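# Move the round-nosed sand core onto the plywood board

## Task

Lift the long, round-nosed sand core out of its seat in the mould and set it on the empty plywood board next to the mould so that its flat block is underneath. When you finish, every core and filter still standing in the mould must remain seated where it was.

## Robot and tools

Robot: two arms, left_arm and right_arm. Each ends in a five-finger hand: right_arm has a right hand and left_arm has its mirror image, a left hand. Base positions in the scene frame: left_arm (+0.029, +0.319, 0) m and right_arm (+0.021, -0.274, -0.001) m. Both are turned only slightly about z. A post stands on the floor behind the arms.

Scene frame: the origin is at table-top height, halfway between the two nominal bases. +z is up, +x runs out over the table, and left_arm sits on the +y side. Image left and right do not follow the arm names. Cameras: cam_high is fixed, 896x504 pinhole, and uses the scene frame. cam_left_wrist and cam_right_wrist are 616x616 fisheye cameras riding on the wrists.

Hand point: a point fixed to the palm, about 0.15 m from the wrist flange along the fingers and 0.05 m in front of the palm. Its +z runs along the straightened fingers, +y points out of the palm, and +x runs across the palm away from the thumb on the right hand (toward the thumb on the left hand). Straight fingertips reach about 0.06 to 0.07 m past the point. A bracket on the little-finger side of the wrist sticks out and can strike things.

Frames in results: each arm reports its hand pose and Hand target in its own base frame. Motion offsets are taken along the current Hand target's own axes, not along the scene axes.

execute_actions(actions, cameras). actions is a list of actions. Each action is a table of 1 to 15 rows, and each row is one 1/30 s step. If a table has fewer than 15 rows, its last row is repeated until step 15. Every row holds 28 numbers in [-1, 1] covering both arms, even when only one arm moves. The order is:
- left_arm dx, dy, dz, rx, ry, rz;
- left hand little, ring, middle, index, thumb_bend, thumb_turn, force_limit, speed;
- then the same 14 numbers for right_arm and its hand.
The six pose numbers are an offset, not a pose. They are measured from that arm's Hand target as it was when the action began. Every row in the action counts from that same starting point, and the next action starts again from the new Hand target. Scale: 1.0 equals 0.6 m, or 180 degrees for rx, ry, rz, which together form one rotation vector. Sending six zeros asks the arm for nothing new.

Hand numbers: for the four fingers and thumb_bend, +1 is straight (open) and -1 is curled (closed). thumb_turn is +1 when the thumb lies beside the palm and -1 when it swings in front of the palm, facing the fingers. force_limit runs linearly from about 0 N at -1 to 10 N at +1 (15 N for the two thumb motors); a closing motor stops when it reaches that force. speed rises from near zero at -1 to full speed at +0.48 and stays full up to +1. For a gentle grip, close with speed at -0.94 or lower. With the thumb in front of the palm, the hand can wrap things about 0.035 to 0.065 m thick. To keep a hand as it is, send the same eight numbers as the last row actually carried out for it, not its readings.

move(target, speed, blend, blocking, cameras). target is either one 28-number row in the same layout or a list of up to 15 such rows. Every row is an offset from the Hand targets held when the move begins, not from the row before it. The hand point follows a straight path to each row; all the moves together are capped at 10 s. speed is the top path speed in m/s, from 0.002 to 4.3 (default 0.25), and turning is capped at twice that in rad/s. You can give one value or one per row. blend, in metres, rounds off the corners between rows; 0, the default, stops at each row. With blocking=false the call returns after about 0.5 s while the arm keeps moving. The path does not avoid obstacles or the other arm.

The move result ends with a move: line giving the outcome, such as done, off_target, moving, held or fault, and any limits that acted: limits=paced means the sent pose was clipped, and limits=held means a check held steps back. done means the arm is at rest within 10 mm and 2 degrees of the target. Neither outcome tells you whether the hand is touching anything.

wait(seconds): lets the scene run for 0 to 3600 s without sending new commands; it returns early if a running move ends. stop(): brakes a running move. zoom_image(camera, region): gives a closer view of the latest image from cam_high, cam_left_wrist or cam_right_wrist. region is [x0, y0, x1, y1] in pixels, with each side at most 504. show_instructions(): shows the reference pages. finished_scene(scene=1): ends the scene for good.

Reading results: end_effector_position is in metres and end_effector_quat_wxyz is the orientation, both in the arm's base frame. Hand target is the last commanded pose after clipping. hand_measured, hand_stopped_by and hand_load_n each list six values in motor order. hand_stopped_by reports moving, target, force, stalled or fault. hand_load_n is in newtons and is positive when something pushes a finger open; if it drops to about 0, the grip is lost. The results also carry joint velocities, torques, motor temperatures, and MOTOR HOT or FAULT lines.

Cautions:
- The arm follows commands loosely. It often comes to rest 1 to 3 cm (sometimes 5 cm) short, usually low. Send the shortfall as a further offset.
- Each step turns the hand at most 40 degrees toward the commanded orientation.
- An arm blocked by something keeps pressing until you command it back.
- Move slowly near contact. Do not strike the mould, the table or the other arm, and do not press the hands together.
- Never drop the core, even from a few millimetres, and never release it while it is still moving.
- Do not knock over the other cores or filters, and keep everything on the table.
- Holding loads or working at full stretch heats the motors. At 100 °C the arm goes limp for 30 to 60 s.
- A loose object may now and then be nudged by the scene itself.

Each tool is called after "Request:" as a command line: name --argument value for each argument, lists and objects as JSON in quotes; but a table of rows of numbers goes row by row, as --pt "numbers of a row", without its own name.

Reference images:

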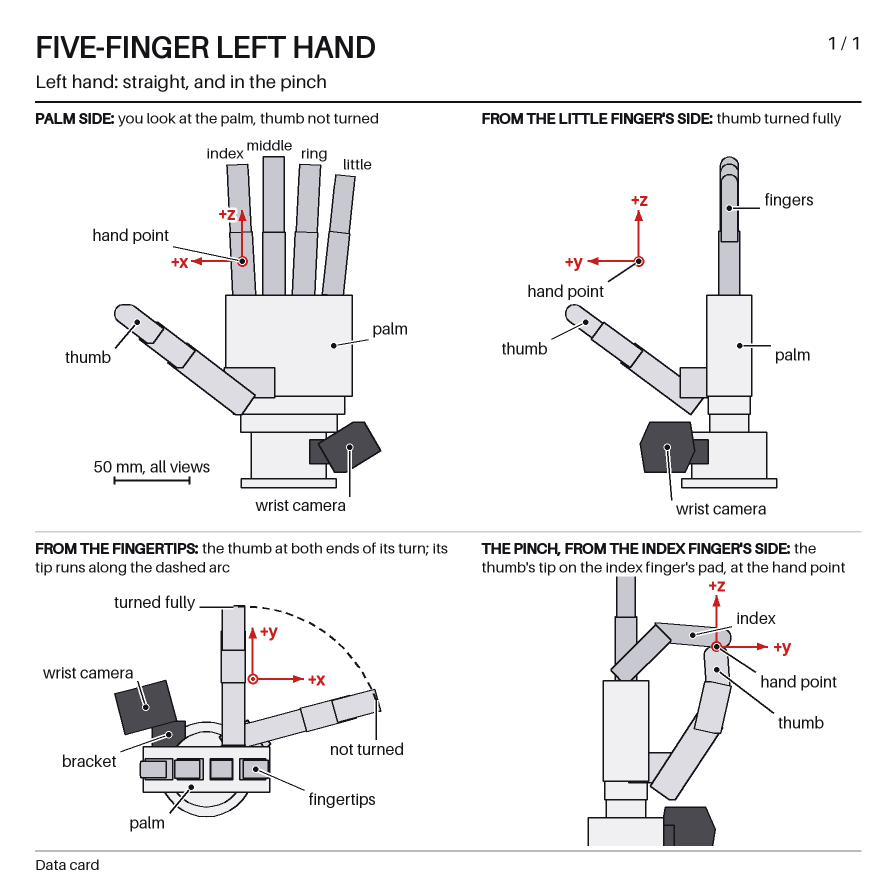

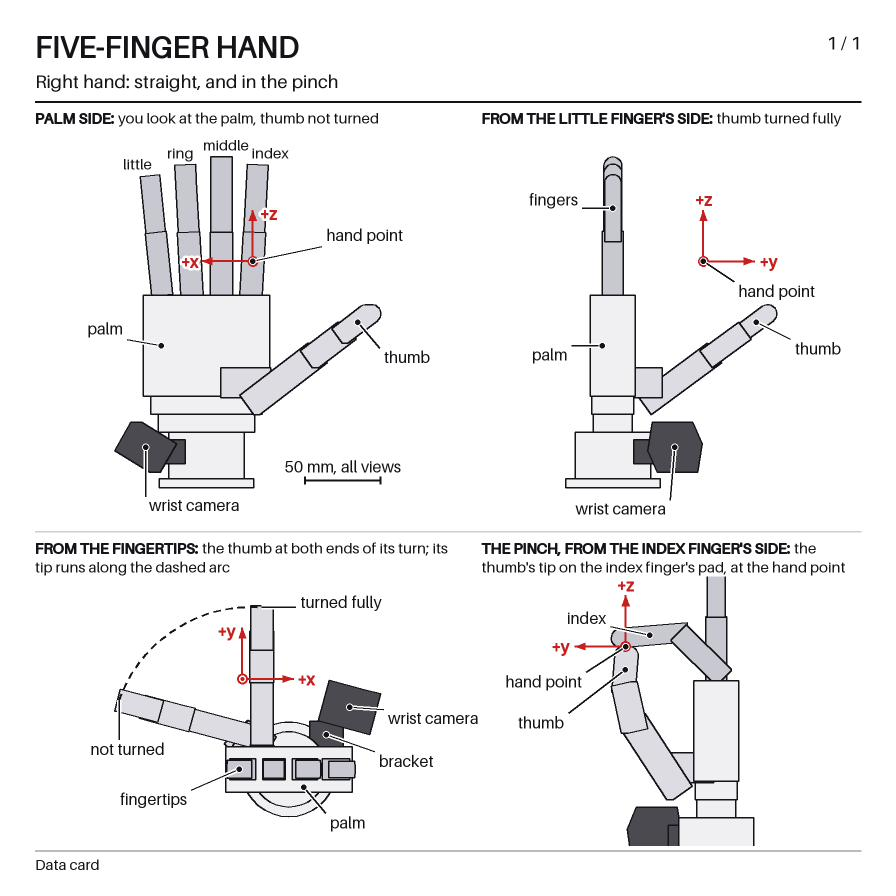

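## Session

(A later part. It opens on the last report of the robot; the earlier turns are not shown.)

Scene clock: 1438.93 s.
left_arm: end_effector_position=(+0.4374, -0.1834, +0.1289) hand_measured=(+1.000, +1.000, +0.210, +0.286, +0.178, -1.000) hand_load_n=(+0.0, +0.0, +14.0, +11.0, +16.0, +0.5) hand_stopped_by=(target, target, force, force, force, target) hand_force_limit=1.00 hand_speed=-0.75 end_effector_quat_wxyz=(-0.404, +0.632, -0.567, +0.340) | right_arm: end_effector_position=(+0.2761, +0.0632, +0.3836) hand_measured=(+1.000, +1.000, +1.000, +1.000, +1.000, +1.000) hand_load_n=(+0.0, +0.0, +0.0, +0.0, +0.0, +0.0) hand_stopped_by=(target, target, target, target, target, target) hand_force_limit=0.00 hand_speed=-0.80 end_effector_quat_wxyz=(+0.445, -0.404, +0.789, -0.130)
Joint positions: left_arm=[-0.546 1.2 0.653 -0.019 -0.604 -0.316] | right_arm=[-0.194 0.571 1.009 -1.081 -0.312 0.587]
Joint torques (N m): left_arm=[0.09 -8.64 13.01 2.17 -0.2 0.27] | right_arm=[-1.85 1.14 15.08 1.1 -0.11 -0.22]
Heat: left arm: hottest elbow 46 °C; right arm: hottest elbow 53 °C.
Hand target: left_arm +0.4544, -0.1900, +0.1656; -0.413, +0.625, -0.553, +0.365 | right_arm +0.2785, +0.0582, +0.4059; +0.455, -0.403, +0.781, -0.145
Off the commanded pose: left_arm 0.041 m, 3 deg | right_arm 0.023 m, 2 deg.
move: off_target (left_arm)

Request:
move --target '[0.0006,-0.0203,-0.0033,0,0,0, 1,1,-0.3,-0.3,0.0,-1, 1,-0.75, 0,0,0,0,0,0, 1,1,1,1,1,1,0,-0.8]' --speed 0.03

Request:
move --target '[0.0006,-0.0203,-0.0033,0,0,0, 1,1,-0.3,-0.3,0.0,-1, 1,-0.75, 0,0,0,0,0,0, 1,1,1,1,1,1,0,-0.8]' --speed 0.03 --cameras '["cam_left_wrist","cam_right_wrist"]'

Request:
zoom_image --camera "cam_right_wrist" --region '[350, 270, 430, 350]'

Scene clock: 1445.40 s.
left_arm: end_effector_position=(+0.4380, -0.1829, +0.1303) hand_measured=(+1.000, +1.000, +0.210, +0.286, +0.178, -1.000) hand_load_n=(+0.0, +0.0, +13.0, +11.5, +16.5, +1.5) hand_stopped_by=(target, target, force, force, force, target) hand_force_limit=1.00 hand_speed=-0.75 end_effector_quat_wxyz=(-0.401, +0.633, -0.570, +0.337) | right_arm: end_effector_position=(+0.2761, +0.0632, +0.3836) hand_measured=(+1.000, +1.000, +1.000, +1.000, +1.000, +1.000) hand_load_n=(+0.0, +0.0, +0.0, +0.0, +0.0, +0.0) hand_stopped_by=(target, target, target, target, target, target) hand_force_limit=0.00 hand_speed=-0.80 end_effector_quat_wxyz=(+0.445, -0.404, +0.789, -0.130)
Joint positions: left_arm=[-0.541 1.2 0.664 -0.04 -0.596 -0.315] | right_arm=[-0.194 0.571 1.009 -1.081 -0.312 0.587]
Joint torques (N m): left_arm=[0.03 -9.11 14.35 1.61 -0.37 0.26] | right_arm=[-1.85 1.32 15.09 1.16 -0.11 -0.22]
Heat: left arm: hottest elbow 47 °C; right arm: hottest elbow 53 °C.
Hand target: left_arm +0.4574, -0.1899, +0.1775; -0.413, +0.625, -0.553, +0.365 | right_arm +0.2785, +0.0582, +0.4059; +0.455, -0.403, +0.781, -0.145
Off the commanded pose: left_arm 0.052 m, 4 deg | right_arm 0.023 m, 2 deg.
move: off_target (left_arm)

Scene clock: 1446.27 s.
left_arm: end_effector_position=(+0.4382, -0.1829, +0.1325) hand_measured=(+1.000, +1.000, +0.210, +0.286, +0.178, -1.000) hand_load_n=(+0.0, +0.0, +13.0, +11.0, +16.5, +2.0) hand_stopped_by=(target, target, force, force, force, target) hand_force_limit=1.00 hand_speed=-0.75 end_effector_quat_wxyz=(-0.398, +0.634, -0.576, +0.330) | right_arm: end_effector_position=(+0.2761, +0.0632, +0.3836) hand_measured=(+1.000, +1.000, +1.000, +1.000, +1.000, +1.000) hand_load_n=(+0.0, +0.0, +0.0, +0.0, +0.0, +0.0) hand_stopped_by=(target, target, target, target, target, target) hand_force_limit=0.00 hand_speed=-0.80 end_effector_quat_wxyz=(+0.445, -0.404, +0.789, -0.130)
Joint positions: left_arm=[-0.539 1.2 0.682 -0.078 -0.591 -0.315] | right_arm=[-0.194 0.571 1.009 -1.081 -0.312 0.587]
Joint torques (N m): left_arm=[0.09 -9.88 14.8 1.65 -0.5 0.3] | right_arm=[-1.9 1.26 15.09 1.11 -0.11 -0.22]
Heat: left arm: hottest elbow 47 °C; right arm: hottest elbow 53 °C.
Hand target: left_arm +0.4604, -0.1900, +0.1894; -0.413, +0.625, -0.553, +0.365 | right_arm +0.2785, +0.0582, +0.4059; +0.455, -0.403, +0.781, -0.145
Off the commanded pose: left_arm 0.062 m, 5 deg | right_arm 0.023 m, 2 deg.
move: off_target (left_arm)
cam_left_wrist: T_world_to_cam=[[0.48396, -0.24563, 0.83991, -0.36993], [-0.48299, -0.87534, 0.02231, 0.04587], [0.72973, -0.41646, -0.54227, -0.21337]] pos_world=[0.35689, -0.13957, 0.19398]
cam_right_wrist: T_world_to_cam=[[-0.58628, 0.43602, -0.68276, 0.39857], [-0.26606, 0.69242, 0.67065, -0.22754], [0.76517, 0.57485, -0.28994, -0.02508]] pos_world=[0.19232, -0.00181, 0.41746]

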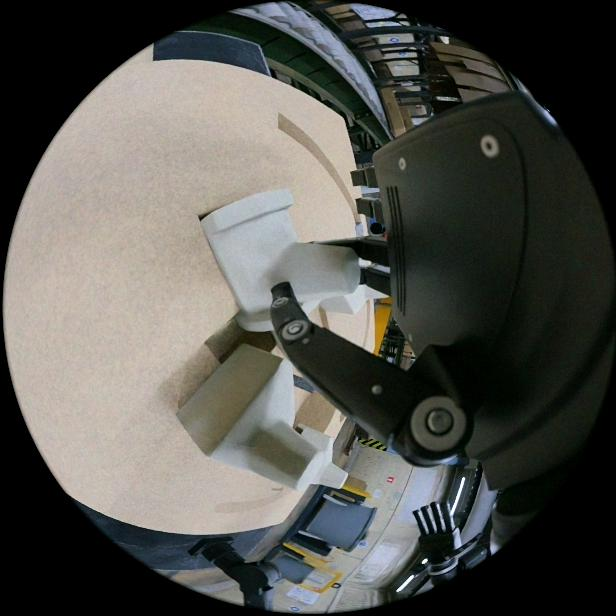

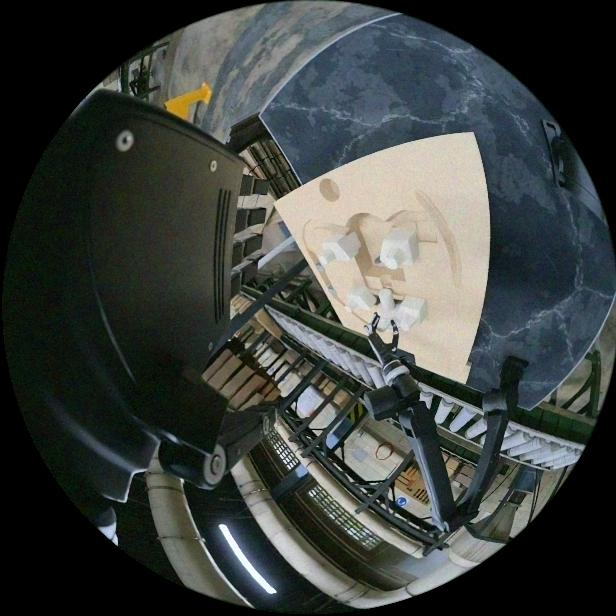

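Scaled by 6.300 from the camera's image (finer frame: 880x880).

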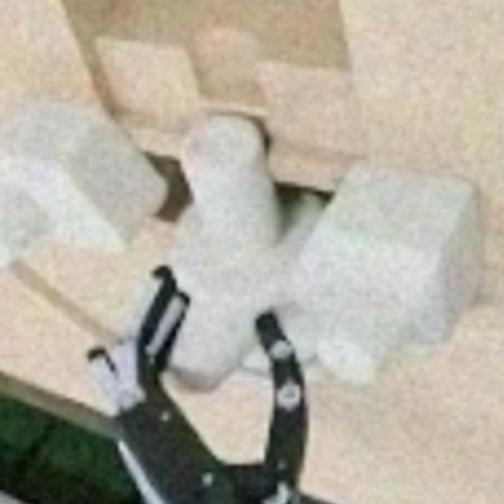

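Request:
move --target '[0.0006,-0.0203,-0.0033,0,0,0, 1,1,-0.3,-0.3,0.0,-1, 1,-0.75, 0,0,0,0,0,0, 1,1,1,1,1,1,0,-0.8]' --speed 0.03

Request:
move --target '[0.0006,-0.0203,-0.0033,0,0,0, 1,1,-0.3,-0.3,0.0,-1, 1,-0.75, 0,0,0,0,0,0, 1,1,1,1,1,1,0,-0.8]' --speed 0.03 --cameras '["cam_left_wrist","cam_right_wrist"]'

Request:
zoom_image --camera "cam_right_wrist" --region '[350, 270, 430, 350]'

Request:
zoom_image --camera "cam_left_wrist" --region '[190, 170, 390, 370]'

Scene clock: 1452.53 s.
left_arm: end_effector_position=(+0.4373, -0.1816, +0.1382) hand_measured=(+1.000, +1.000, +0.210, +0.286, +0.178, -1.000) hand_load_n=(+0.0, +0.0, +12.5, +6.0, +13.0, +2.0) hand_stopped_by=(target, target, force, force, force, target) hand_force_limit=1.00 hand_speed=-0.75 end_effector_quat_wxyz=(-0.397, +0.633, -0.581, +0.323) | right_arm: end_effector_position=(+0.2761, +0.0632, +0.3836) hand_measured=(+1.000, +1.000, +1.000, +1.000, +1.000, +1.000) hand_load_n=(+0.0, +0.0, +0.0, +0.0, +0.0, +0.0) hand_stopped_by=(target, target, target, target, target, target) hand_force_limit=0.00 hand_speed=-0.80 end_effector_quat_wxyz=(+0.445, -0.404, +0.789, -0.130)
Joint positions: left_arm=[-0.536 1.19 0.7 -0.119 -0.587 -0.309] | right_arm=[-0.194 0.571 1.009 -1.081 -0.312 0.587]
Joint torques (N m): left_arm=[0.38 -9.82 15.69 1.96 -0.51 0.25] | right_arm=[-1.85 1.26 15.09 1.14 -0.11 -0.21]
Heat: left arm: hottest elbow 47 °C; right arm: hottest elbow 53 °C.
Hand target: left_arm +0.4634, -0.1900, +0.2017; -0.413, +0.625, -0.553, +0.365 | right_arm +0.2785, +0.0582, +0.4059; +0.455, -0.403, +0.781, -0.145
Off the commanded pose: left_arm 0.069 m, 6 deg | right_arm 0.023 m, 2 deg.
move: off_target (left_arm)

Scene clock: 1453.63 s.
left_arm: end_effector_position=(+0.4528, -0.1876, +0.1943) hand_measured=(+1.000, +1.000, +0.208, +0.286, +0.174, -1.000) hand_load_n=(+0.0, -0.5, +0.0, +0.0, +0.0, +0.0) hand_stopped_by=(target, target, force, force, force, target) hand_force_limit=1.00 hand_speed=-0.75 end_effector_quat_wxyz=(-0.407, +0.627, -0.560, +0.357) | right_arm: end_effector_position=(+0.2761, +0.0632, +0.3836) hand_measured=(+1.000, +1.000, +1.000, +1.000, +1.000, +1.000) hand_load_n=(+0.0, +0.0, +0.0, +0.0, +0.0, +0.0) hand_stopped_by=(target, target, target, target, target, target) hand_force_limit=0.00 hand_speed=-0.80 end_effector_quat_wxyz=(+0.445, -0.404, +0.789, -0.130)
Joint positions: left_arm=[-0.531 1.14 0.775 -0.155 -0.586 -0.298] | right_arm=[-0.194 0.571 1.009 -1.081 -0.312 0.587]
Joint torques (N m): left_arm=[0.32 -5.71 13.19 2.04 -0.25 0.15] | right_arm=[-1.85 1.14 15.09 1.14 -0.11 -0.21]
Heat: left arm: hottest elbow 47 °C; right arm: hottest elbow 53 °C.
Hand target: left_arm +0.4664, -0.1900, +0.2137; -0.413, +0.625, -0.553, +0.365 | right_arm +0.2785, +0.0582, +0.4059; +0.455, -0.403, +0.781, -0.145
Off the commanded pose: left_arm 0.024 m, 1 deg | right_arm 0.023 m, 2 deg.
move: off_target (left_arm)
cam_left_wrist: T_world_to_cam=[[0.43017, -0.22531, 0.87418, -0.40855], [-0.48757, -0.87296, 0.01493, 0.05132], [0.75976, -0.43265, -0.48538, -0.22006]] pos_world=[0.36796, -0.14246, 0.24956]
cam_right_wrist: T_world_to_cam=[[-0.58628, 0.43602, -0.68276, 0.39857], [-0.26606, 0.69242, 0.67065, -0.22754], [0.76517, 0.57485, -0.28994, -0.02508]] pos_world=[0.19232, -0.00181, 0.41746]

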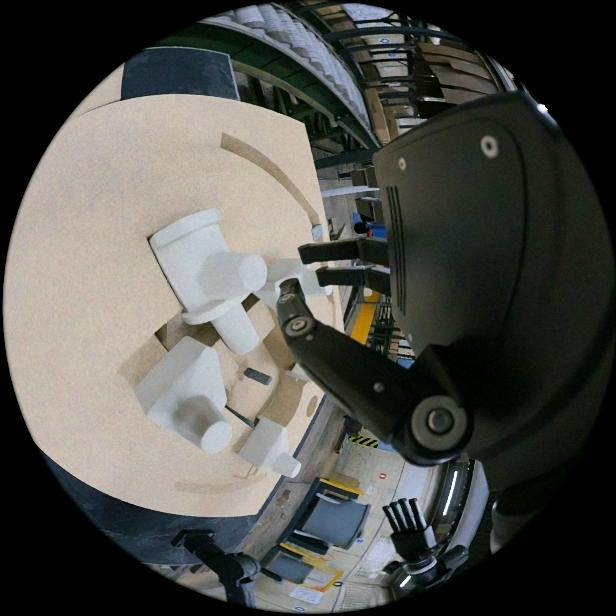

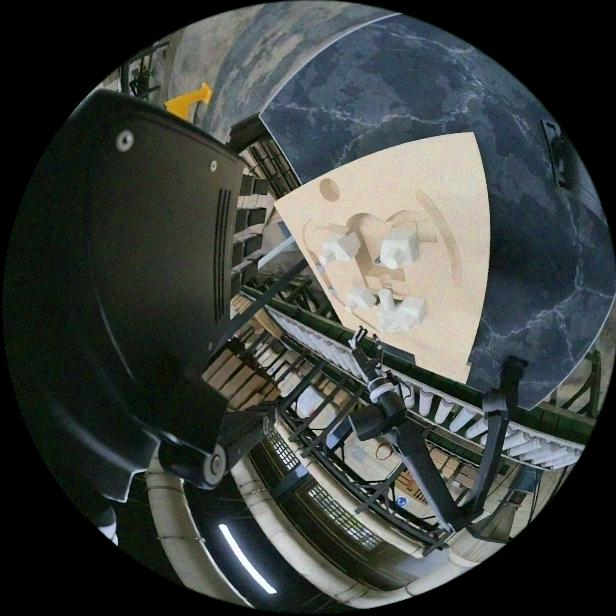

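Scaled by 6.300 from the camera's image (finer frame: 880x880).

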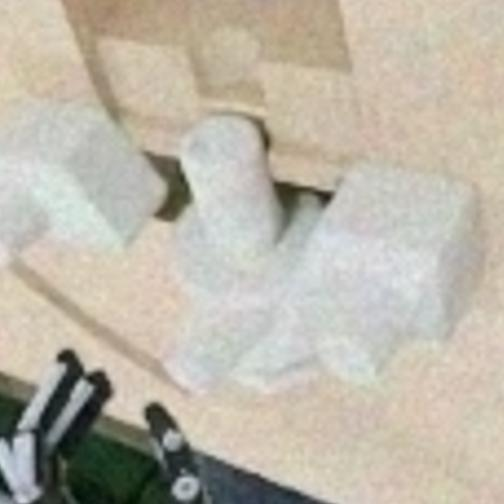

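Scaled by 2.520 from the camera's image (finer frame: 880x880).

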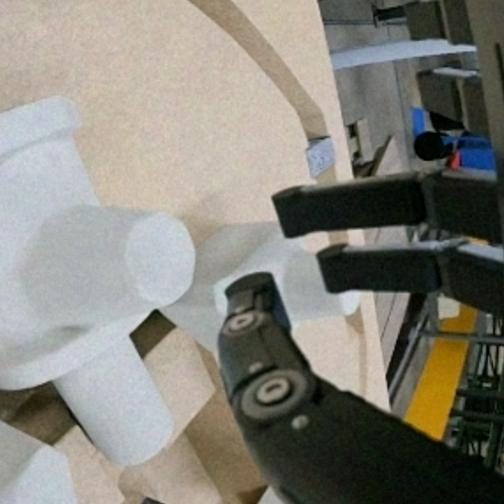

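Request:
move --pt "0 0 0 0 0 0 1 1 1 1 0.2 -1 0.5 -0.5 0 0 0 0 0 0 1 1 1 1 1 1 0 -0.8" --pt "-0.0132 0.1132 -0.0088 -0.01 0 0 1 1 1 1 0.2 -1 0.5 -0.5 0 0 0 0 0 0 1 1 1 1 1 1 0 -0.8" --pt "-0.0132 0.1732 0.0177 -0.01 0 0 1 1 1 1 0.2 -1 0.5 -0.5 0 0 0 0 0 0 1 1 1 1 1 1 0 -0.8" --speed 0.08 --cameras '["cam_left_wrist"]'

Request:
zoom_image --camera "cam_left_wrist" --region '[190, 170, 390, 370]'

Scene clock: 1469.93 s.
left_arm: end_effector_position=(+0.4356, -0.1835, +0.1235) hand_measured=(+1.000, +1.000, +1.000, +1.000, +0.200, -1.000) hand_load_n=(+0.0, +0.0, +0.0, +0.0, +1.0, +0.0) hand_stopped_by=(target, target, target, target, target, target) hand_force_limit=0.50 hand_speed=-0.50 end_effector_quat_wxyz=(-0.405, +0.630, -0.560, +0.355) | right_arm: end_effector_position=(+0.2761, +0.0632, +0.3836) hand_measured=(+1.000, +1.000, +1.000, +1.000, +1.000, +1.000) hand_load_n=(+0.0, +0.5, +0.0, +0.0, +0.0, -0.5) hand_stopped_by=(target, target, target, target, target, target) hand_force_limit=0.00 hand_speed=-0.80 end_effector_quat_wxyz=(+0.445, -0.404, +0.789, -0.130)
Joint positions: left_arm=[-0.547 1.2 0.617 0.049 -0.601 -0.314] | right_arm=[-0.194 0.571 1.009 -1.081 -0.312 0.587]
Joint torques (N m): left_arm=[-1.08 -5.01 7.69 3.62 -0.3 -0.09] | right_arm=[-1.85 1.03 15.1 1.13 -0.11 -0.22]
Heat: left arm: hottest elbow 46 °C; right arm: hottest elbow 53 °C.
Hand target: left_arm +0.4346, -0.1859, +0.1138; -0.403, +0.631, -0.559, +0.356 | right_arm +0.2785, +0.0582, +0.4059; +0.455, -0.403, +0.781, -0.145
Off the commanded pose: left_arm 0.010 m, 0 deg | right_arm 0.023 m, 2 deg.
move: done
cam_left_wrist: T_world_to_cam=[[0.4367, -0.22258, 0.87164, -0.34035], [-0.4839, -0.87492, 0.01902, 0.04511], [0.75838, -0.43009, -0.48979, -0.23799]] pos_world=[0.35095, -0.13864, 0.17924]

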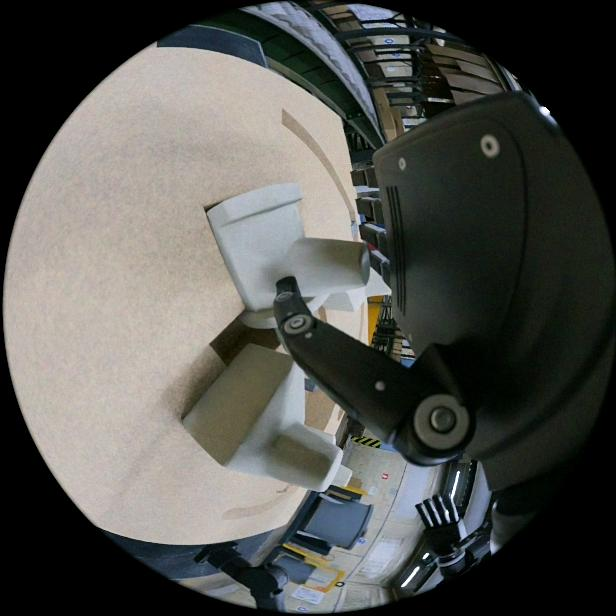

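Scaled by 2.520 from the camera's image (finer frame: 880x880).

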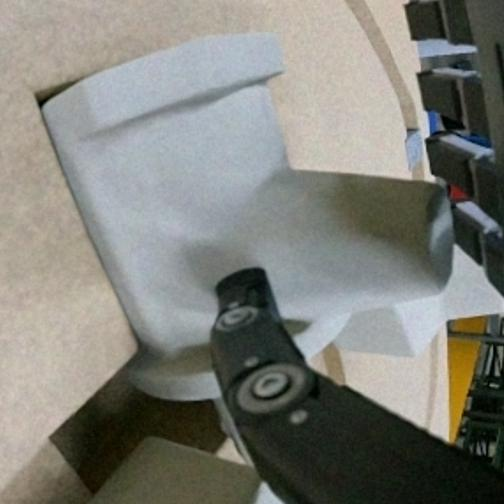

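Request:
move --pt "0.0015 -0.0512 -0.0115 0 0 0 1 1 1 1 0.2 -1 0.5 -0.5 0 0 0 0 0 0 1 1 1 1 1 1 0 -0.8" --pt "0.008 -0.0663 -0.006 0 0 0 1 1 1 1 0.2 -1 0.5 -0.5 0 0 0 0 0 0 1 1 1 1 1 1 0 -0.8" --pt "0.0268 -0.0585 0.0003 0 0 0 1 1 1 1 0.2 -1 0.5 -0.5 0 0 0 0 0 0 1 1 1 1 1 1 0 -0.8" --speed 0.05

Scene clock: 1477.70 s.
left_arm: end_effector_position=(+0.4351, -0.1856, +0.1257) hand_measured=(+1.000, +1.000, +1.000, +1.000, +0.200, -1.000) hand_load_n=(+0.0, +0.0, +0.0, -0.5, +0.0, +0.0) hand_stopped_by=(target, target, target, target, target, target) hand_force_limit=0.50 hand_speed=-0.50 end_effector_quat_wxyz=(-0.403, +0.631, -0.570, +0.338) | right_arm: end_effector_position=(+0.2761, +0.0632, +0.3836) hand_measured=(+1.000, +1.000, +1.000, +1.000, +1.000, +1.000) hand_load_n=(+0.0, +0.0, +0.0, +0.0, +0.0, -0.5) hand_stopped_by=(target, target, target, target, target, target) hand_force_limit=0.00 hand_speed=-0.80 end_effector_quat_wxyz=(+0.445, -0.404, +0.789, -0.130)
Joint positions: left_arm=[-0.554 1.204 0.65 -0.02 -0.608 -0.318] | right_arm=[-0.194 0.571 1.009 -1.081 -0.312 0.587]
Joint torques (N m): left_arm=[-0.73 -5.83 12.93 2.25 -0.33 -0.09] | right_arm=[-1.85 1.2 15.06 1.13 -0.11 -0.21]
Heat: left arm: hottest elbow 45 °C; right arm: hottest elbow 53 °C.
Hand target: left_arm +0.4514, -0.2001, +0.1455; -0.403, +0.631, -0.559, +0.356 | right_arm +0.2785, +0.0582, +0.4059; +0.455, -0.403, +0.781, -0.145
Off the commanded pose: left_arm 0.030 m, 2 deg | right_arm 0.023 m, 2 deg.
move: off_target (left_arm)

Request:
move --pt "0 0 0 0 0 0 1 1 0.0 0.0 0.2 -1 0.0 -0.9 0 0 0 0 0 0 1 1 1 1 1 1 0 -0.8" --pt "0 0 0 0 0 0 1 1 -0.25 -0.25 0.2 -1 1 -0.75 0 0 0 0 0 0 1 1 1 1 1 1 0 -0.8" --pt "0 0 0 0 0 0 1 1 -0.3 -0.3 0.0 -1 1 -0.75 0 0 0 0 0 0 1 1 1 1 1 1 0 -0.8"

Scene clock: 1487.90 s.
left_arm: end_effector_position=(+0.4382, -0.1866, +0.1292) hand_measured=(+1.000, +1.000, +0.200, +0.266, +0.178, -1.000) hand_load_n=(-0.5, +0.0, +14.0, +11.0, +15.5, +0.0) hand_stopped_by=(target, target, force, force, force, target) hand_force_limit=1.00 hand_speed=-0.75 end_effector_quat_wxyz=(-0.405, +0.633, -0.565, +0.341) | right_arm: end_effector_position=(+0.2761, +0.0632, +0.3836) hand_measured=(+1.000, +1.000, +1.000, +1.000, +1.000, +1.000) hand_load_n=(+0.0, +0.0, +0.0, +0.0, +0.0, +0.0) hand_stopped_by=(target, target, target, target, target, target) hand_force_limit=0.00 hand_speed=-0.80 end_effector_quat_wxyz=(+0.445, -0.404, +0.789, -0.130)
Joint positions: left_arm=[-0.554 1.207 0.659 -0.02 -0.613 -0.322] | right_arm=[-0.194 0.571 1.009 -1.081 -0.312 0.587]
Joint torques (N m): left_arm=[-0.79 -5.71 12.48 2.24 -0.12 -0.05] | right_arm=[-1.85 1.26 15.06 1.16 -0.11 -0.21]
Heat: left arm: hottest elbow 44 °C; right arm: hottest elbow 53 °C.
Hand target: left_arm +0.4514, -0.2001, +0.1456; -0.403, +0.631, -0.559, +0.356 | right_arm +0.2785, +0.0582, +0.4059; +0.455, -0.403, +0.781, -0.145
Off the commanded pose: left_arm 0.025 m, 2 deg | right_arm 0.023 m, 2 deg.
move: done; target 2's new numbers were sent with left_arm's hand 0.027 m and 2 deg from that target; target 3's new numbers were sent with left_arm's hand 0.025 m and 2 deg from that target

Request:
move --pt "-0.0117 -0.033 -0.0083 0.01 0 0 1 1 -0.35 -0.35 -0.05 -1 1 -0.75 0 0 0 0 0 0 1 1 1 1 1 1 0 -0.8" --pt "-0.0112 -0.0532 -0.0122 0.01 0 0 1 1 -0.4 -0.4 -0.1 -1 1 -0.75 0 0 0 0 0 0 1 1 1 1 1 1 0 -0.8" --speed 0.03

Scene clock: 1499.73 s.
left_arm: end_effector_position=(+0.4384, -0.1855, +0.1316) hand_measured=(+1.000, +1.000, +0.200, +0.266, +0.178, -1.000) hand_load_n=(+0.0, +0.0, +13.0, +11.5, +17.0, +1.5) hand_stopped_by=(target, target, force, force, force, target) hand_force_limit=1.00 hand_speed=-0.75 end_effector_quat_wxyz=(-0.402, +0.632, -0.570, +0.338) | right_arm: end_effector_position=(+0.2761, +0.0632, +0.3836) hand_measured=(+1.000, +1.000, +1.000, +1.000, +1.000, +1.000) hand_load_n=(+0.0, +0.0, +0.0, +0.0, -0.5, +0.0) hand_stopped_by=(target, target, target, target, target, target) hand_force_limit=0.00 hand_speed=-0.80 end_effector_quat_wxyz=(+0.445, -0.404, +0.789, -0.130)
Joint positions: left_arm=[-0.547 1.202 0.668 -0.041 -0.601 -0.317] | right_arm=[-0.194 0.571 1.009 -1.081 -0.312 0.587]
Joint torques (N m): left_arm=[-0.03 -9.11 14.06 1.43 -0.36 0.27] | right_arm=[-1.9 1.26 15.08 1.16 -0.11 -0.22]
Heat: left arm: hottest elbow 45 °C; right arm: hottest elbow 54 °C.
Hand target: left_arm +0.4573, -0.1927, +0.1774; -0.413, +0.625, -0.553, +0.365 | right_arm +0.2785, +0.0582, +0.4059; +0.455, -0.403, +0.781, -0.145
Off the commanded pose: left_arm 0.050 m, 4 deg | right_arm 0.023 m, 2 deg.
move: off_target (left_arm); target 2's new numbers were sent with left_arm's hand 0.050 m and 4 deg from that target

Request:
move --pt "0.0003 -0.0102 -0.0017 0 0 0 1 1 -0.42 -0.42 -0.12 -1 1 -0.75 0 0 0 0 0 0 1 1 1 1 1 1 0 -0.8" --pt "0.0006 -0.0204 -0.0034 0 0 0 1 1 -0.44 -0.44 -0.14 -1 1 -0.75 0 0 0 0 0 0 1 1 1 1 1 1 0 -0.8" --speed 0.03 --cameras '["cam_right_wrist"]'

Request:
zoom_image --camera "cam_right_wrist" --region '[350, 270, 430, 350]'

Scene clock: 1506.73 s.
left_arm: end_effector_position=(+0.4387, -0.1854, +0.1339) hand_measured=(+1.000, +1.000, +0.200, +0.266, +0.178, -1.000) hand_load_n=(+0.0, +0.0, +13.0, +11.0, +16.5, +2.0) hand_stopped_by=(target, target, force, force, force, target) hand_force_limit=1.00 hand_speed=-0.75 end_effector_quat_wxyz=(-0.399, +0.633, -0.575, +0.331) | right_arm: end_effector_position=(+0.2761, +0.0632, +0.3836) hand_measured=(+1.000, +1.000, +1.000, +1.000, +1.000, +1.000) hand_load_n=(+0.0, +0.0, +0.0, +0.0, +0.0, -0.5) hand_stopped_by=(target, target, target, target, target, target) hand_force_limit=0.00 hand_speed=-0.80 end_effector_quat_wxyz=(+0.445, -0.404, +0.789, -0.130)
Joint positions: left_arm=[-0.545 1.202 0.687 -0.079 -0.596 -0.317] | right_arm=[-0.194 0.571 1.009 -1.081 -0.312 0.587]
Joint torques (N m): left_arm=[0.44 -10.23 14.75 1.52 -0.46 0.29] | right_arm=[-1.9 1.26 15.06 1.14 -0.11 -0.21]
Heat: left arm: hottest elbow 46 °C; right arm: hottest elbow 54 °C.
Hand target: left_arm +0.4603, -0.1926, +0.1896; -0.413, +0.625, -0.553, +0.365 | right_arm +0.2785, +0.0582, +0.4059; +0.455, -0.403, +0.781, -0.145
Off the commanded pose: left_arm 0.060 m, 5 deg | right_arm 0.023 m, 2 deg.
move: off_target (left_arm); target 2's new numbers were sent with left_arm's hand 0.060 m and 5 deg from that target
cam_right_wrist: T_world_to_cam=[[-0.58628, 0.43602, -0.68276, 0.39857], [-0.26606, 0.69242, 0.67065, -0.22754], [0.76517, 0.57485, -0.28994, -0.02508]] pos_world=[0.19232, -0.00181, 0.41746]

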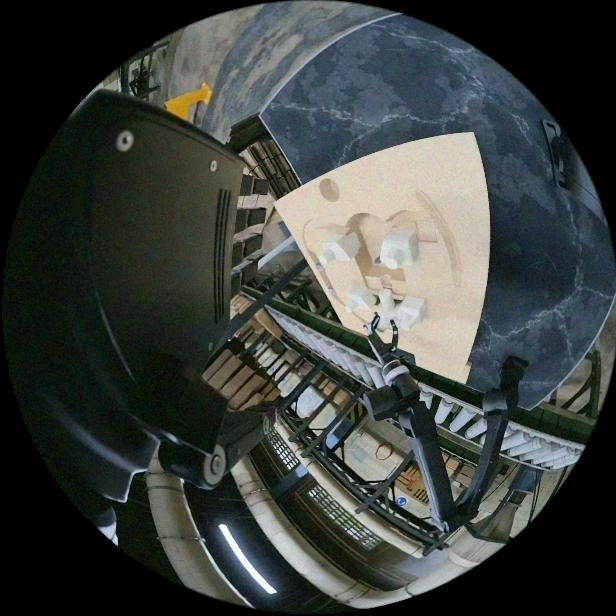

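Scaled by 6.300 from the camera's image (finer frame: 880x880).

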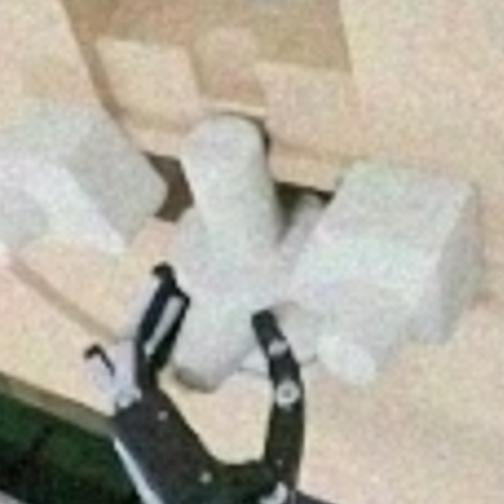

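Request:
move --pt "0.0053 -0.0100 -0.0022 0 0 0 1 1 -0.46 -0.46 -0.16 -1 1 -0.75 0 0 0 0 0 0 1 1 1 1 1 1 0 -0.8" --pt "0.0056 -0.0202 -0.0039 0 0 0 1 1 -0.48 -0.48 -0.18 -1 1 -0.75 0 0 0 0 0 0 1 1 1 1 1 1 0 -0.8" --speed 0.03 --cameras '["cam_left_wrist","cam_right_wrist"]'

Request:
zoom_image --camera "cam_right_wrist" --region '[350, 270, 430, 350]'

Request:
zoom_image --camera "cam_left_wrist" --region '[190, 170, 390, 370]'

Scene clock: 1514.80 s.
left_arm: end_effector_position=(+0.4386, -0.1853, +0.1369) hand_measured=(+1.000, +1.000, +0.200, +0.266, +0.178, -1.000) hand_load_n=(+0.0, +0.0, +12.5, +10.5, +16.5, +2.0) hand_stopped_by=(target, target, force, force, force, target) hand_force_limit=1.00 hand_speed=-0.75 end_effector_quat_wxyz=(-0.397, +0.634, -0.580, +0.322) | right_arm: end_effector_position=(+0.2761, +0.0632, +0.3836) hand_measured=(+1.000, +1.000, +1.000, +1.000, +1.000, +1.000) hand_load_n=(+0.0, +0.0, +0.0, +0.0, +0.0, -0.5) hand_stopped_by=(target, target, target, target, target, target) hand_force_limit=0.00 hand_speed=-0.80 end_effector_quat_wxyz=(+0.445, -0.404, +0.789, -0.130)
Joint positions: left_arm=[-0.545 1.202 0.707 -0.121 -0.596 -0.317] | right_arm=[-0.194 0.571 1.009 -1.081 -0.312 0.587]
Joint torques (N m): left_arm=[0.03 -10.64 15.61 1.72 -0.6 0.26] | right_arm=[-1.96 1.2 15.06 1.1 -0.11 -0.21]
Heat: left arm: hottest elbow 47 °C; right arm: hottest elbow 54 °C.
Hand target: left_arm +0.4633, -0.1956, +0.2016; -0.413, +0.625, -0.553, +0.365 | right_arm +0.2785, +0.0582, +0.4059; +0.455, -0.403, +0.781, -0.145
Off the commanded pose: left_arm 0.070 m, 6 deg | right_arm 0.023 m, 2 deg.
move: off_target (left_arm); target 2's new numbers were sent with left_arm's hand 0.070 m and 6 deg from that target
cam_left_wrist: T_world_to_cam=[[0.49657, -0.25438, 0.82988, -0.38016], [-0.48295, -0.87541, 0.02064, 0.04402], [0.72123, -0.41104, -0.55756, -0.2055]] pos_world=[0.35825, -0.14264, 0.2]
cam_right_wrist: T_world_to_cam=[[-0.58628, 0.43602, -0.68276, 0.39857], [-0.26606, 0.69242, 0.67065, -0.22754], [0.76517, 0.57485, -0.28994, -0.02508]] pos_world=[0.19232, -0.00181, 0.41746]

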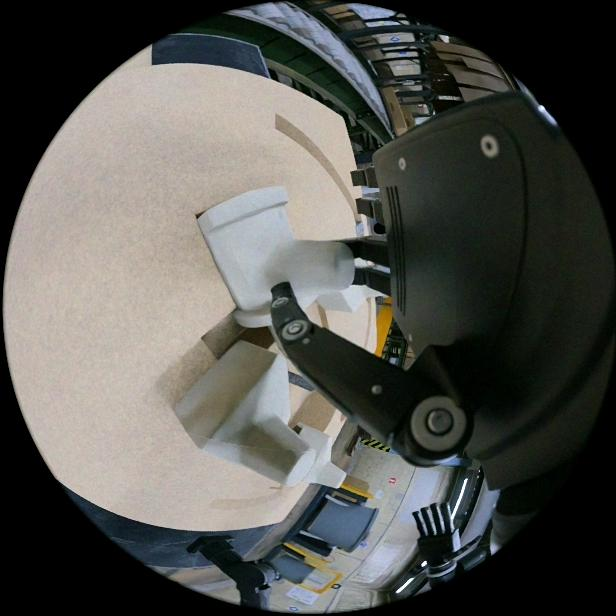

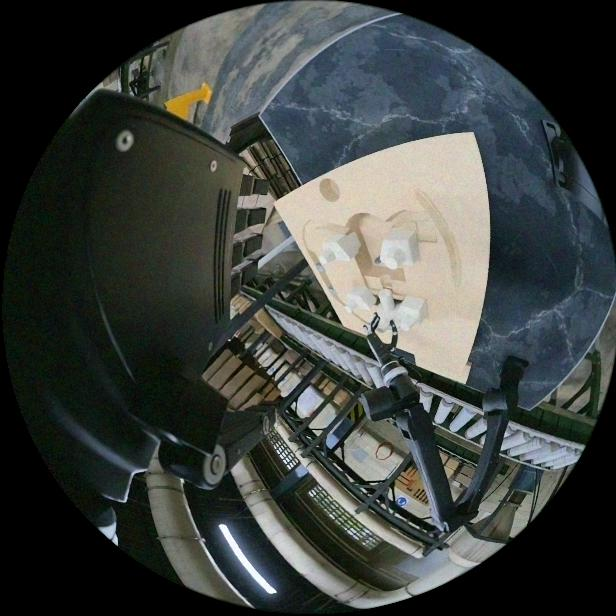

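Scaled by 6.300 from the camera's image (finer frame: 880x880).

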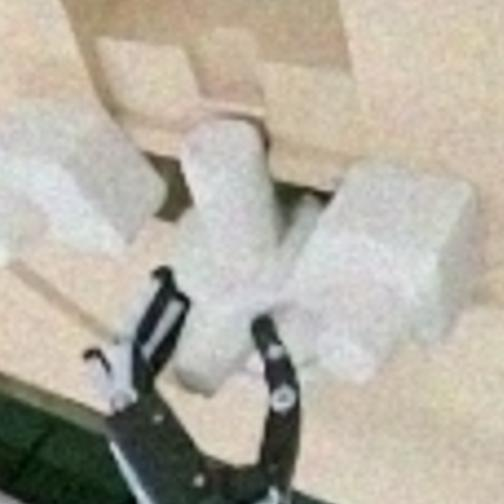

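Scaled by 2.520 from the camera's image (finer frame: 880x880).

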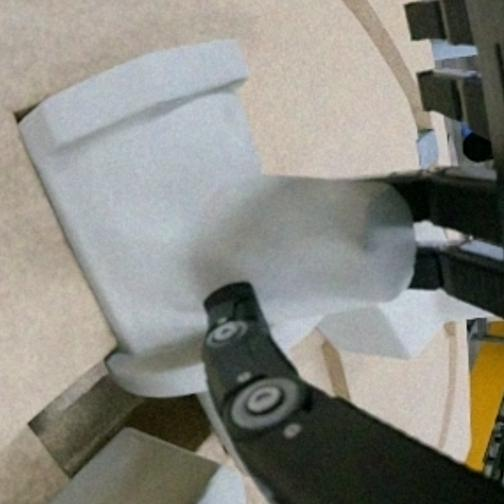

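Request:
move --pt "0.0003 -0.0102 -0.0017 0 0 0 1 1 -0.5 -0.5 -0.2 -1 1 -0.75 0 0 0 0 0 0 1 1 1 1 1 1 0 -0.8" --speed 0.03

Request:
move --pt "0 0 0 0 0 0 1 1 -0.52 -0.52 -0.22 -1 1 -0.75 0 0 0 0 0 0 1 1 1 1 1 1 0 -0.8" --speed 0.03 --cameras '["cam_left_wrist","cam_right_wrist"]'

Request:
zoom_image --camera "cam_right_wrist" --region '[350, 270, 430, 350]'

Scene clock: 1522.73 s.
left_arm: end_effector_position=(+0.4380, -0.1849, +0.1399) hand_measured=(+1.000, +1.000, +0.200, +0.266, +0.178, -1.000) hand_load_n=(-0.5, +0.0, +12.5, +6.5, +14.0, +2.0) hand_stopped_by=(target, target, force, force, force, target) hand_force_limit=1.00 hand_speed=-0.75 end_effector_quat_wxyz=(-0.397, +0.634, -0.582, +0.319) | right_arm: end_effector_position=(+0.2761, +0.0632, +0.3836) hand_measured=(+1.000, +1.000, +1.000, +1.000, +1.000, +1.000) hand_load_n=(+0.0, +0.0, -0.5, +0.0, +0.0, -0.5) hand_stopped_by=(target, target, target, target, target, target) hand_force_limit=0.00 hand_speed=-0.80 end_effector_quat_wxyz=(+0.445, -0.404, +0.789, -0.130)
Joint positions: left_arm=[-0.545 1.197 0.716 -0.141 -0.596 -0.316] | right_arm=[-0.194 0.571 1.009 -1.081 -0.312 0.587]
Joint torques (N m): left_arm=[0.15 -10.64 16.09 2.03 -0.54 0.27] | right_arm=[-1.85 1.2 15.09 1.1 -0.11 -0.22]
Heat: left arm: hottest elbow 48 °C; right arm: hottest elbow 54 °C.
Hand target: left_arm +0.4648, -0.1956, +0.2078; -0.413, +0.625, -0.553, +0.365 | right_arm +0.2785, +0.0582, +0.4059; +0.455, -0.403, +0.781, -0.145
Off the commanded pose: left_arm 0.074 m, 7 deg | right_arm 0.023 m, 2 deg.
move: off_target (left_arm)

Scene clock: 1523.77 s.
left_arm: end_effector_position=(+0.4502, -0.1909, +0.1824) hand_measured=(+1.000, +1.000, +0.200, +0.038, +0.172, -1.000) hand_load_n=(+0.0, +0.0, +0.0, +0.0, +0.0, +0.0) hand_stopped_by=(target, target, force, force, force, target) hand_force_limit=1.00 hand_speed=-0.75 end_effector_quat_wxyz=(-0.406, +0.628, -0.563, +0.351) | right_arm: end_effector_position=(+0.2761, +0.0632, +0.3836) hand_measured=(+1.000, +1.000, +1.000, +1.000, +1.000, +1.000) hand_load_n=(+0.0, +0.0, +0.0, +0.0, +0.0, +0.0) hand_stopped_by=(target, target, target, target, target, target) hand_force_limit=0.00 hand_speed=-0.80 end_effector_quat_wxyz=(+0.445, -0.404, +0.789, -0.130)
Joint positions: left_arm=[-0.544 1.157 0.763 -0.144 -0.599 -0.307] | right_arm=[-0.194 0.571 1.009 -1.081 -0.312 0.587]
Joint torques (N m): left_arm=[0.26 -6.77 13.52 2.28 -0.3 0.17] | right_arm=[-1.9 1.2 15.09 1.16 -0.11 -0.21]
Heat: left arm: hottest elbow 48 °C; right arm: hottest elbow 54 °C.
Hand target: left_arm +0.4647, -0.1957, +0.2078; -0.413, +0.625, -0.553, +0.365 | right_arm +0.2785, +0.0582, +0.4059; +0.455, -0.403, +0.781, -0.145
Off the commanded pose: left_arm 0.030 m, 2 deg | right_arm 0.023 m, 2 deg.
move: done
cam_left_wrist: T_world_to_cam=[[0.44085, -0.23044, 0.8675, -0.40233], [-0.48534, -0.87421, 0.01442, 0.04628], [0.75505, -0.42739, -0.49723, -0.22012]] pos_world=[0.36603, -0.14633, 0.23891]
cam_right_wrist: T_world_to_cam=[[-0.58628, 0.43602, -0.68276, 0.39857], [-0.26606, 0.69242, 0.67065, -0.22754], [0.76517, 0.57485, -0.28994, -0.02508]] pos_world=[0.19232, -0.00181, 0.41746]

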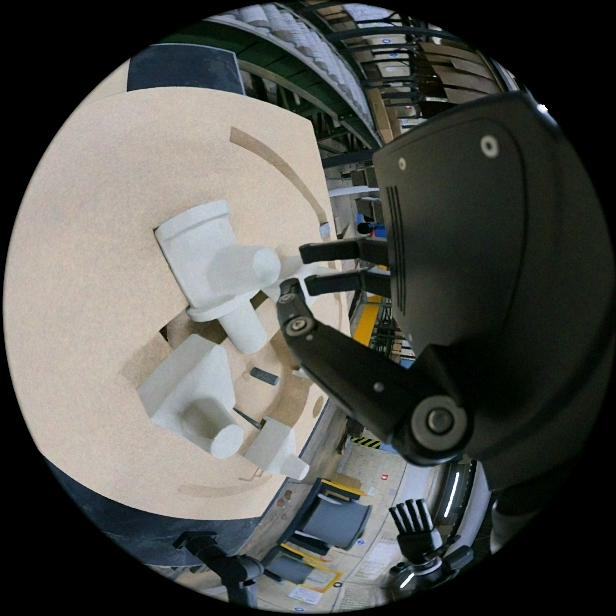

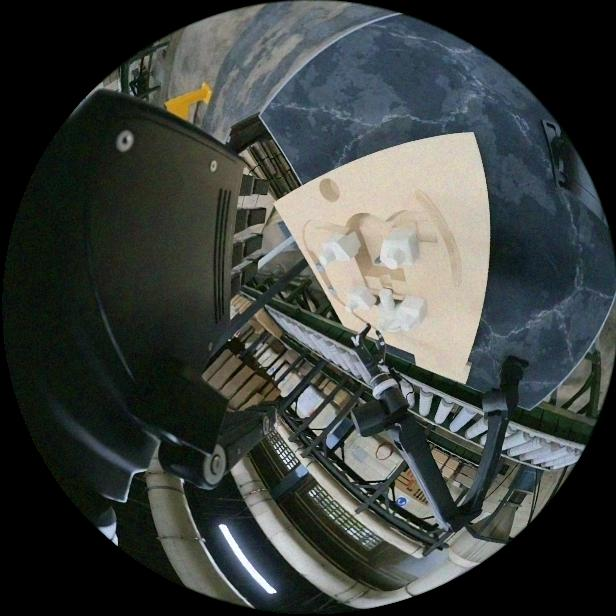

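Scaled by 6.300 from the camera's image (finer frame: 880x880).

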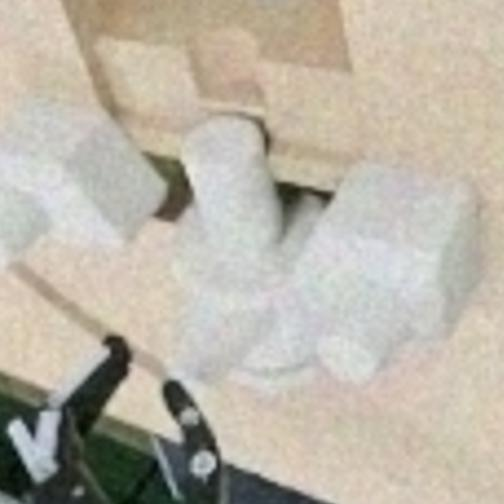

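Request:
zoom_image --camera "cam_left_wrist" --region '[140, 180, 300, 340]'

Request:
zoom_image --camera "cam_left_wrist" --region '[120, 280, 260, 420]'

Scaled by 3.150 from the camera's image (finer frame: 880x880).

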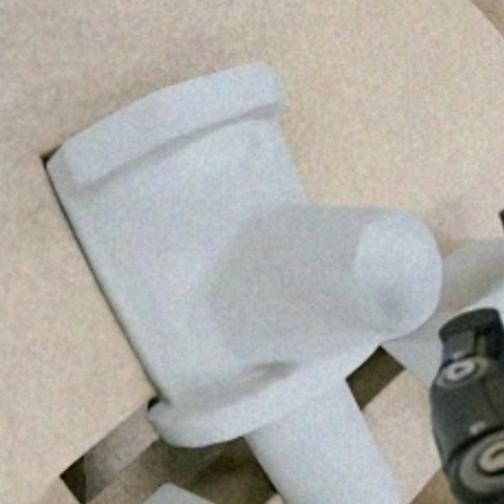

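Scaled by 3.600 from the camera's image (finer frame: 880x880).

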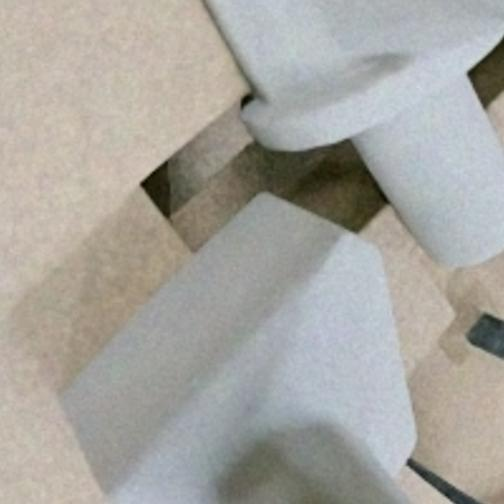

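Request:
move --pt "0 0 0 0 0 0 1 1 1 1 0.2 -1 0.5 -0.5 0 0 0 0 0 0 1 1 1 1 1 1 0 -0.8" --pt "0.0666 0.0545 -0.0306 -0.0933 0 0 1 1 0.4 0.4 0.2 -1 0.5 -0.5 0 0 0 0 0 0 1 1 1 1 1 1 0 -0.8" --speed 0.08 --cameras '["cam_high","cam_left_wrist","cam_right_wrist"]'

Request:
zoom_image --camera "cam_left_wrist" --region '[130, 180, 350, 400]'

Request:
zoom_image --camera "cam_right_wrist" --region '[330, 260, 450, 380]'

Request:
zoom_image --camera "cam_high" --region '[430, 220, 530, 320]'

Scene clock: 1688.90 s.
left_arm: end_effector_position=(+0.4284, -0.2246, +0.1670) hand_measured=(+1.000, +1.000, +0.400, +0.400, +0.200, -1.000) hand_load_n=(+0.0, +0.0, +0.0, +0.0, +0.0, +0.0) hand_stopped_by=(target, target, target, target, target, target) hand_force_limit=0.50 hand_speed=-0.50 end_effector_quat_wxyz=(-0.320, +0.678, -0.606, +0.267) | right_arm: end_effector_position=(+0.2761, +0.0632, +0.3836) hand_measured=(+1.000, +1.000, +1.000, +1.000, +1.000, +1.000) hand_load_n=(+0.0, +0.0, +0.0, +0.0, -0.5, +0.0) hand_stopped_by=(target, target, target, target, target, target) hand_force_limit=0.00 hand_speed=-0.80 end_effector_quat_wxyz=(+0.445, -0.404, +0.789, -0.130)
Joint positions: left_arm=[-0.586 1.257 0.95 -0.551 -0.532 -0.497] | right_arm=[-0.194 0.571 1.009 -1.081 -0.312 0.587]
Joint torques (N m): left_arm=[-1.03 -6.95 13.82 1.35 -0.18 -0.12] | right_arm=[-1.85 1.2 15.08 1.1 -0.11 -0.22]
Motor temperatures (°C): left_arm=[24 23 46 24 22 21] | right_arm=[24 22 55 20 20 24]
Heat: left arm: hottest elbow 46 °C; right arm: hottest elbow 55 °C.
Hand target: left_arm +0.4401, -0.2388, +0.1848; -0.317, +0.679, -0.601, +0.280 | right_arm +0.2785, +0.0582, +0.4059; +0.455, -0.403, +0.781, -0.145
Off the commanded pose: left_arm 0.026 m, 2 deg | right_arm 0.023 m, 2 deg.
move: off_target (left_arm); target 2's new numbers were sent with left_arm's hand 0.026 m and 2 deg from that target
cam_left_wrist: T_world_to_cam=[[0.66082, -0.20592, 0.72174, -0.45145], [-0.45223, -0.8767, 0.16392, -0.03328], [0.599, -0.43472, -0.67247, -0.13119]] pos_world=[0.36186, -0.17917, 0.24306]
cam_right_wrist: T_world_to_cam=[[-0.58628, 0.43602, -0.68276, 0.39857], [-0.26606, 0.69242, 0.67065, -0.22754], [0.76517, 0.57485, -0.28994, -0.02508]] pos_world=[0.19232, -0.00181, 0.41746]

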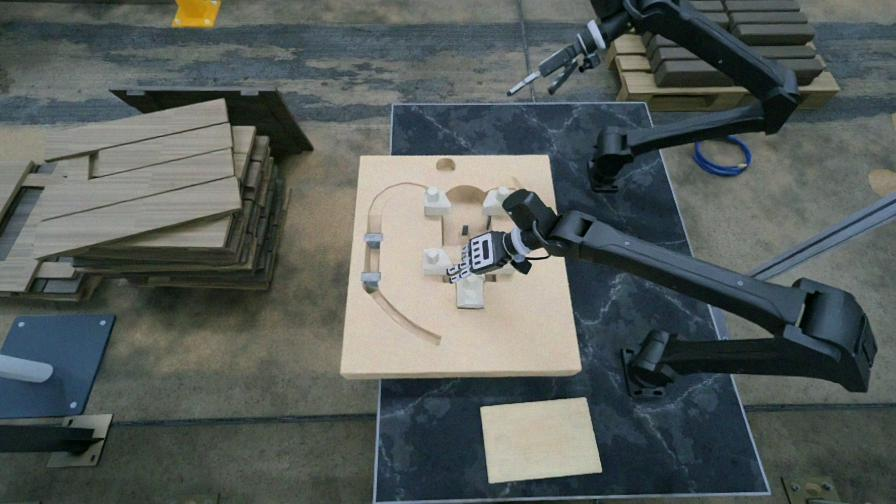

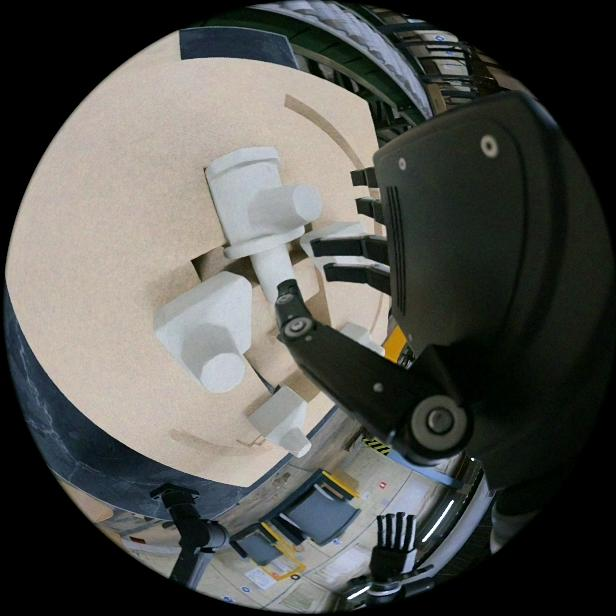

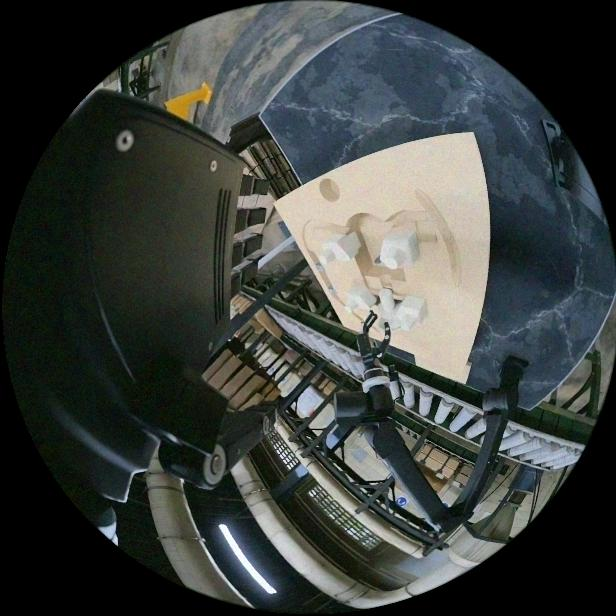

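Scaled by 2.291 from the camera's image (finer frame: 880x880).

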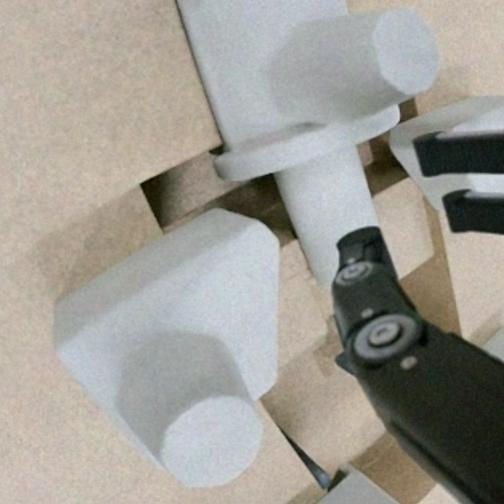

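Scaled by 4.200 from the camera's image (finer frame: 880x880).

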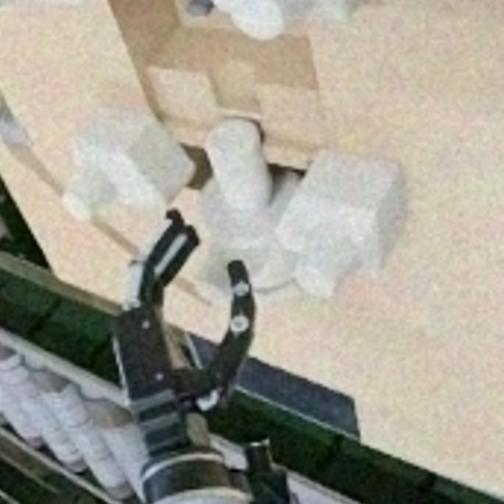

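Scaled by 5.040.

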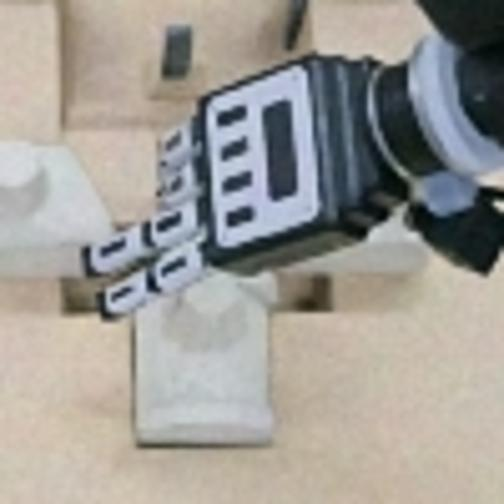

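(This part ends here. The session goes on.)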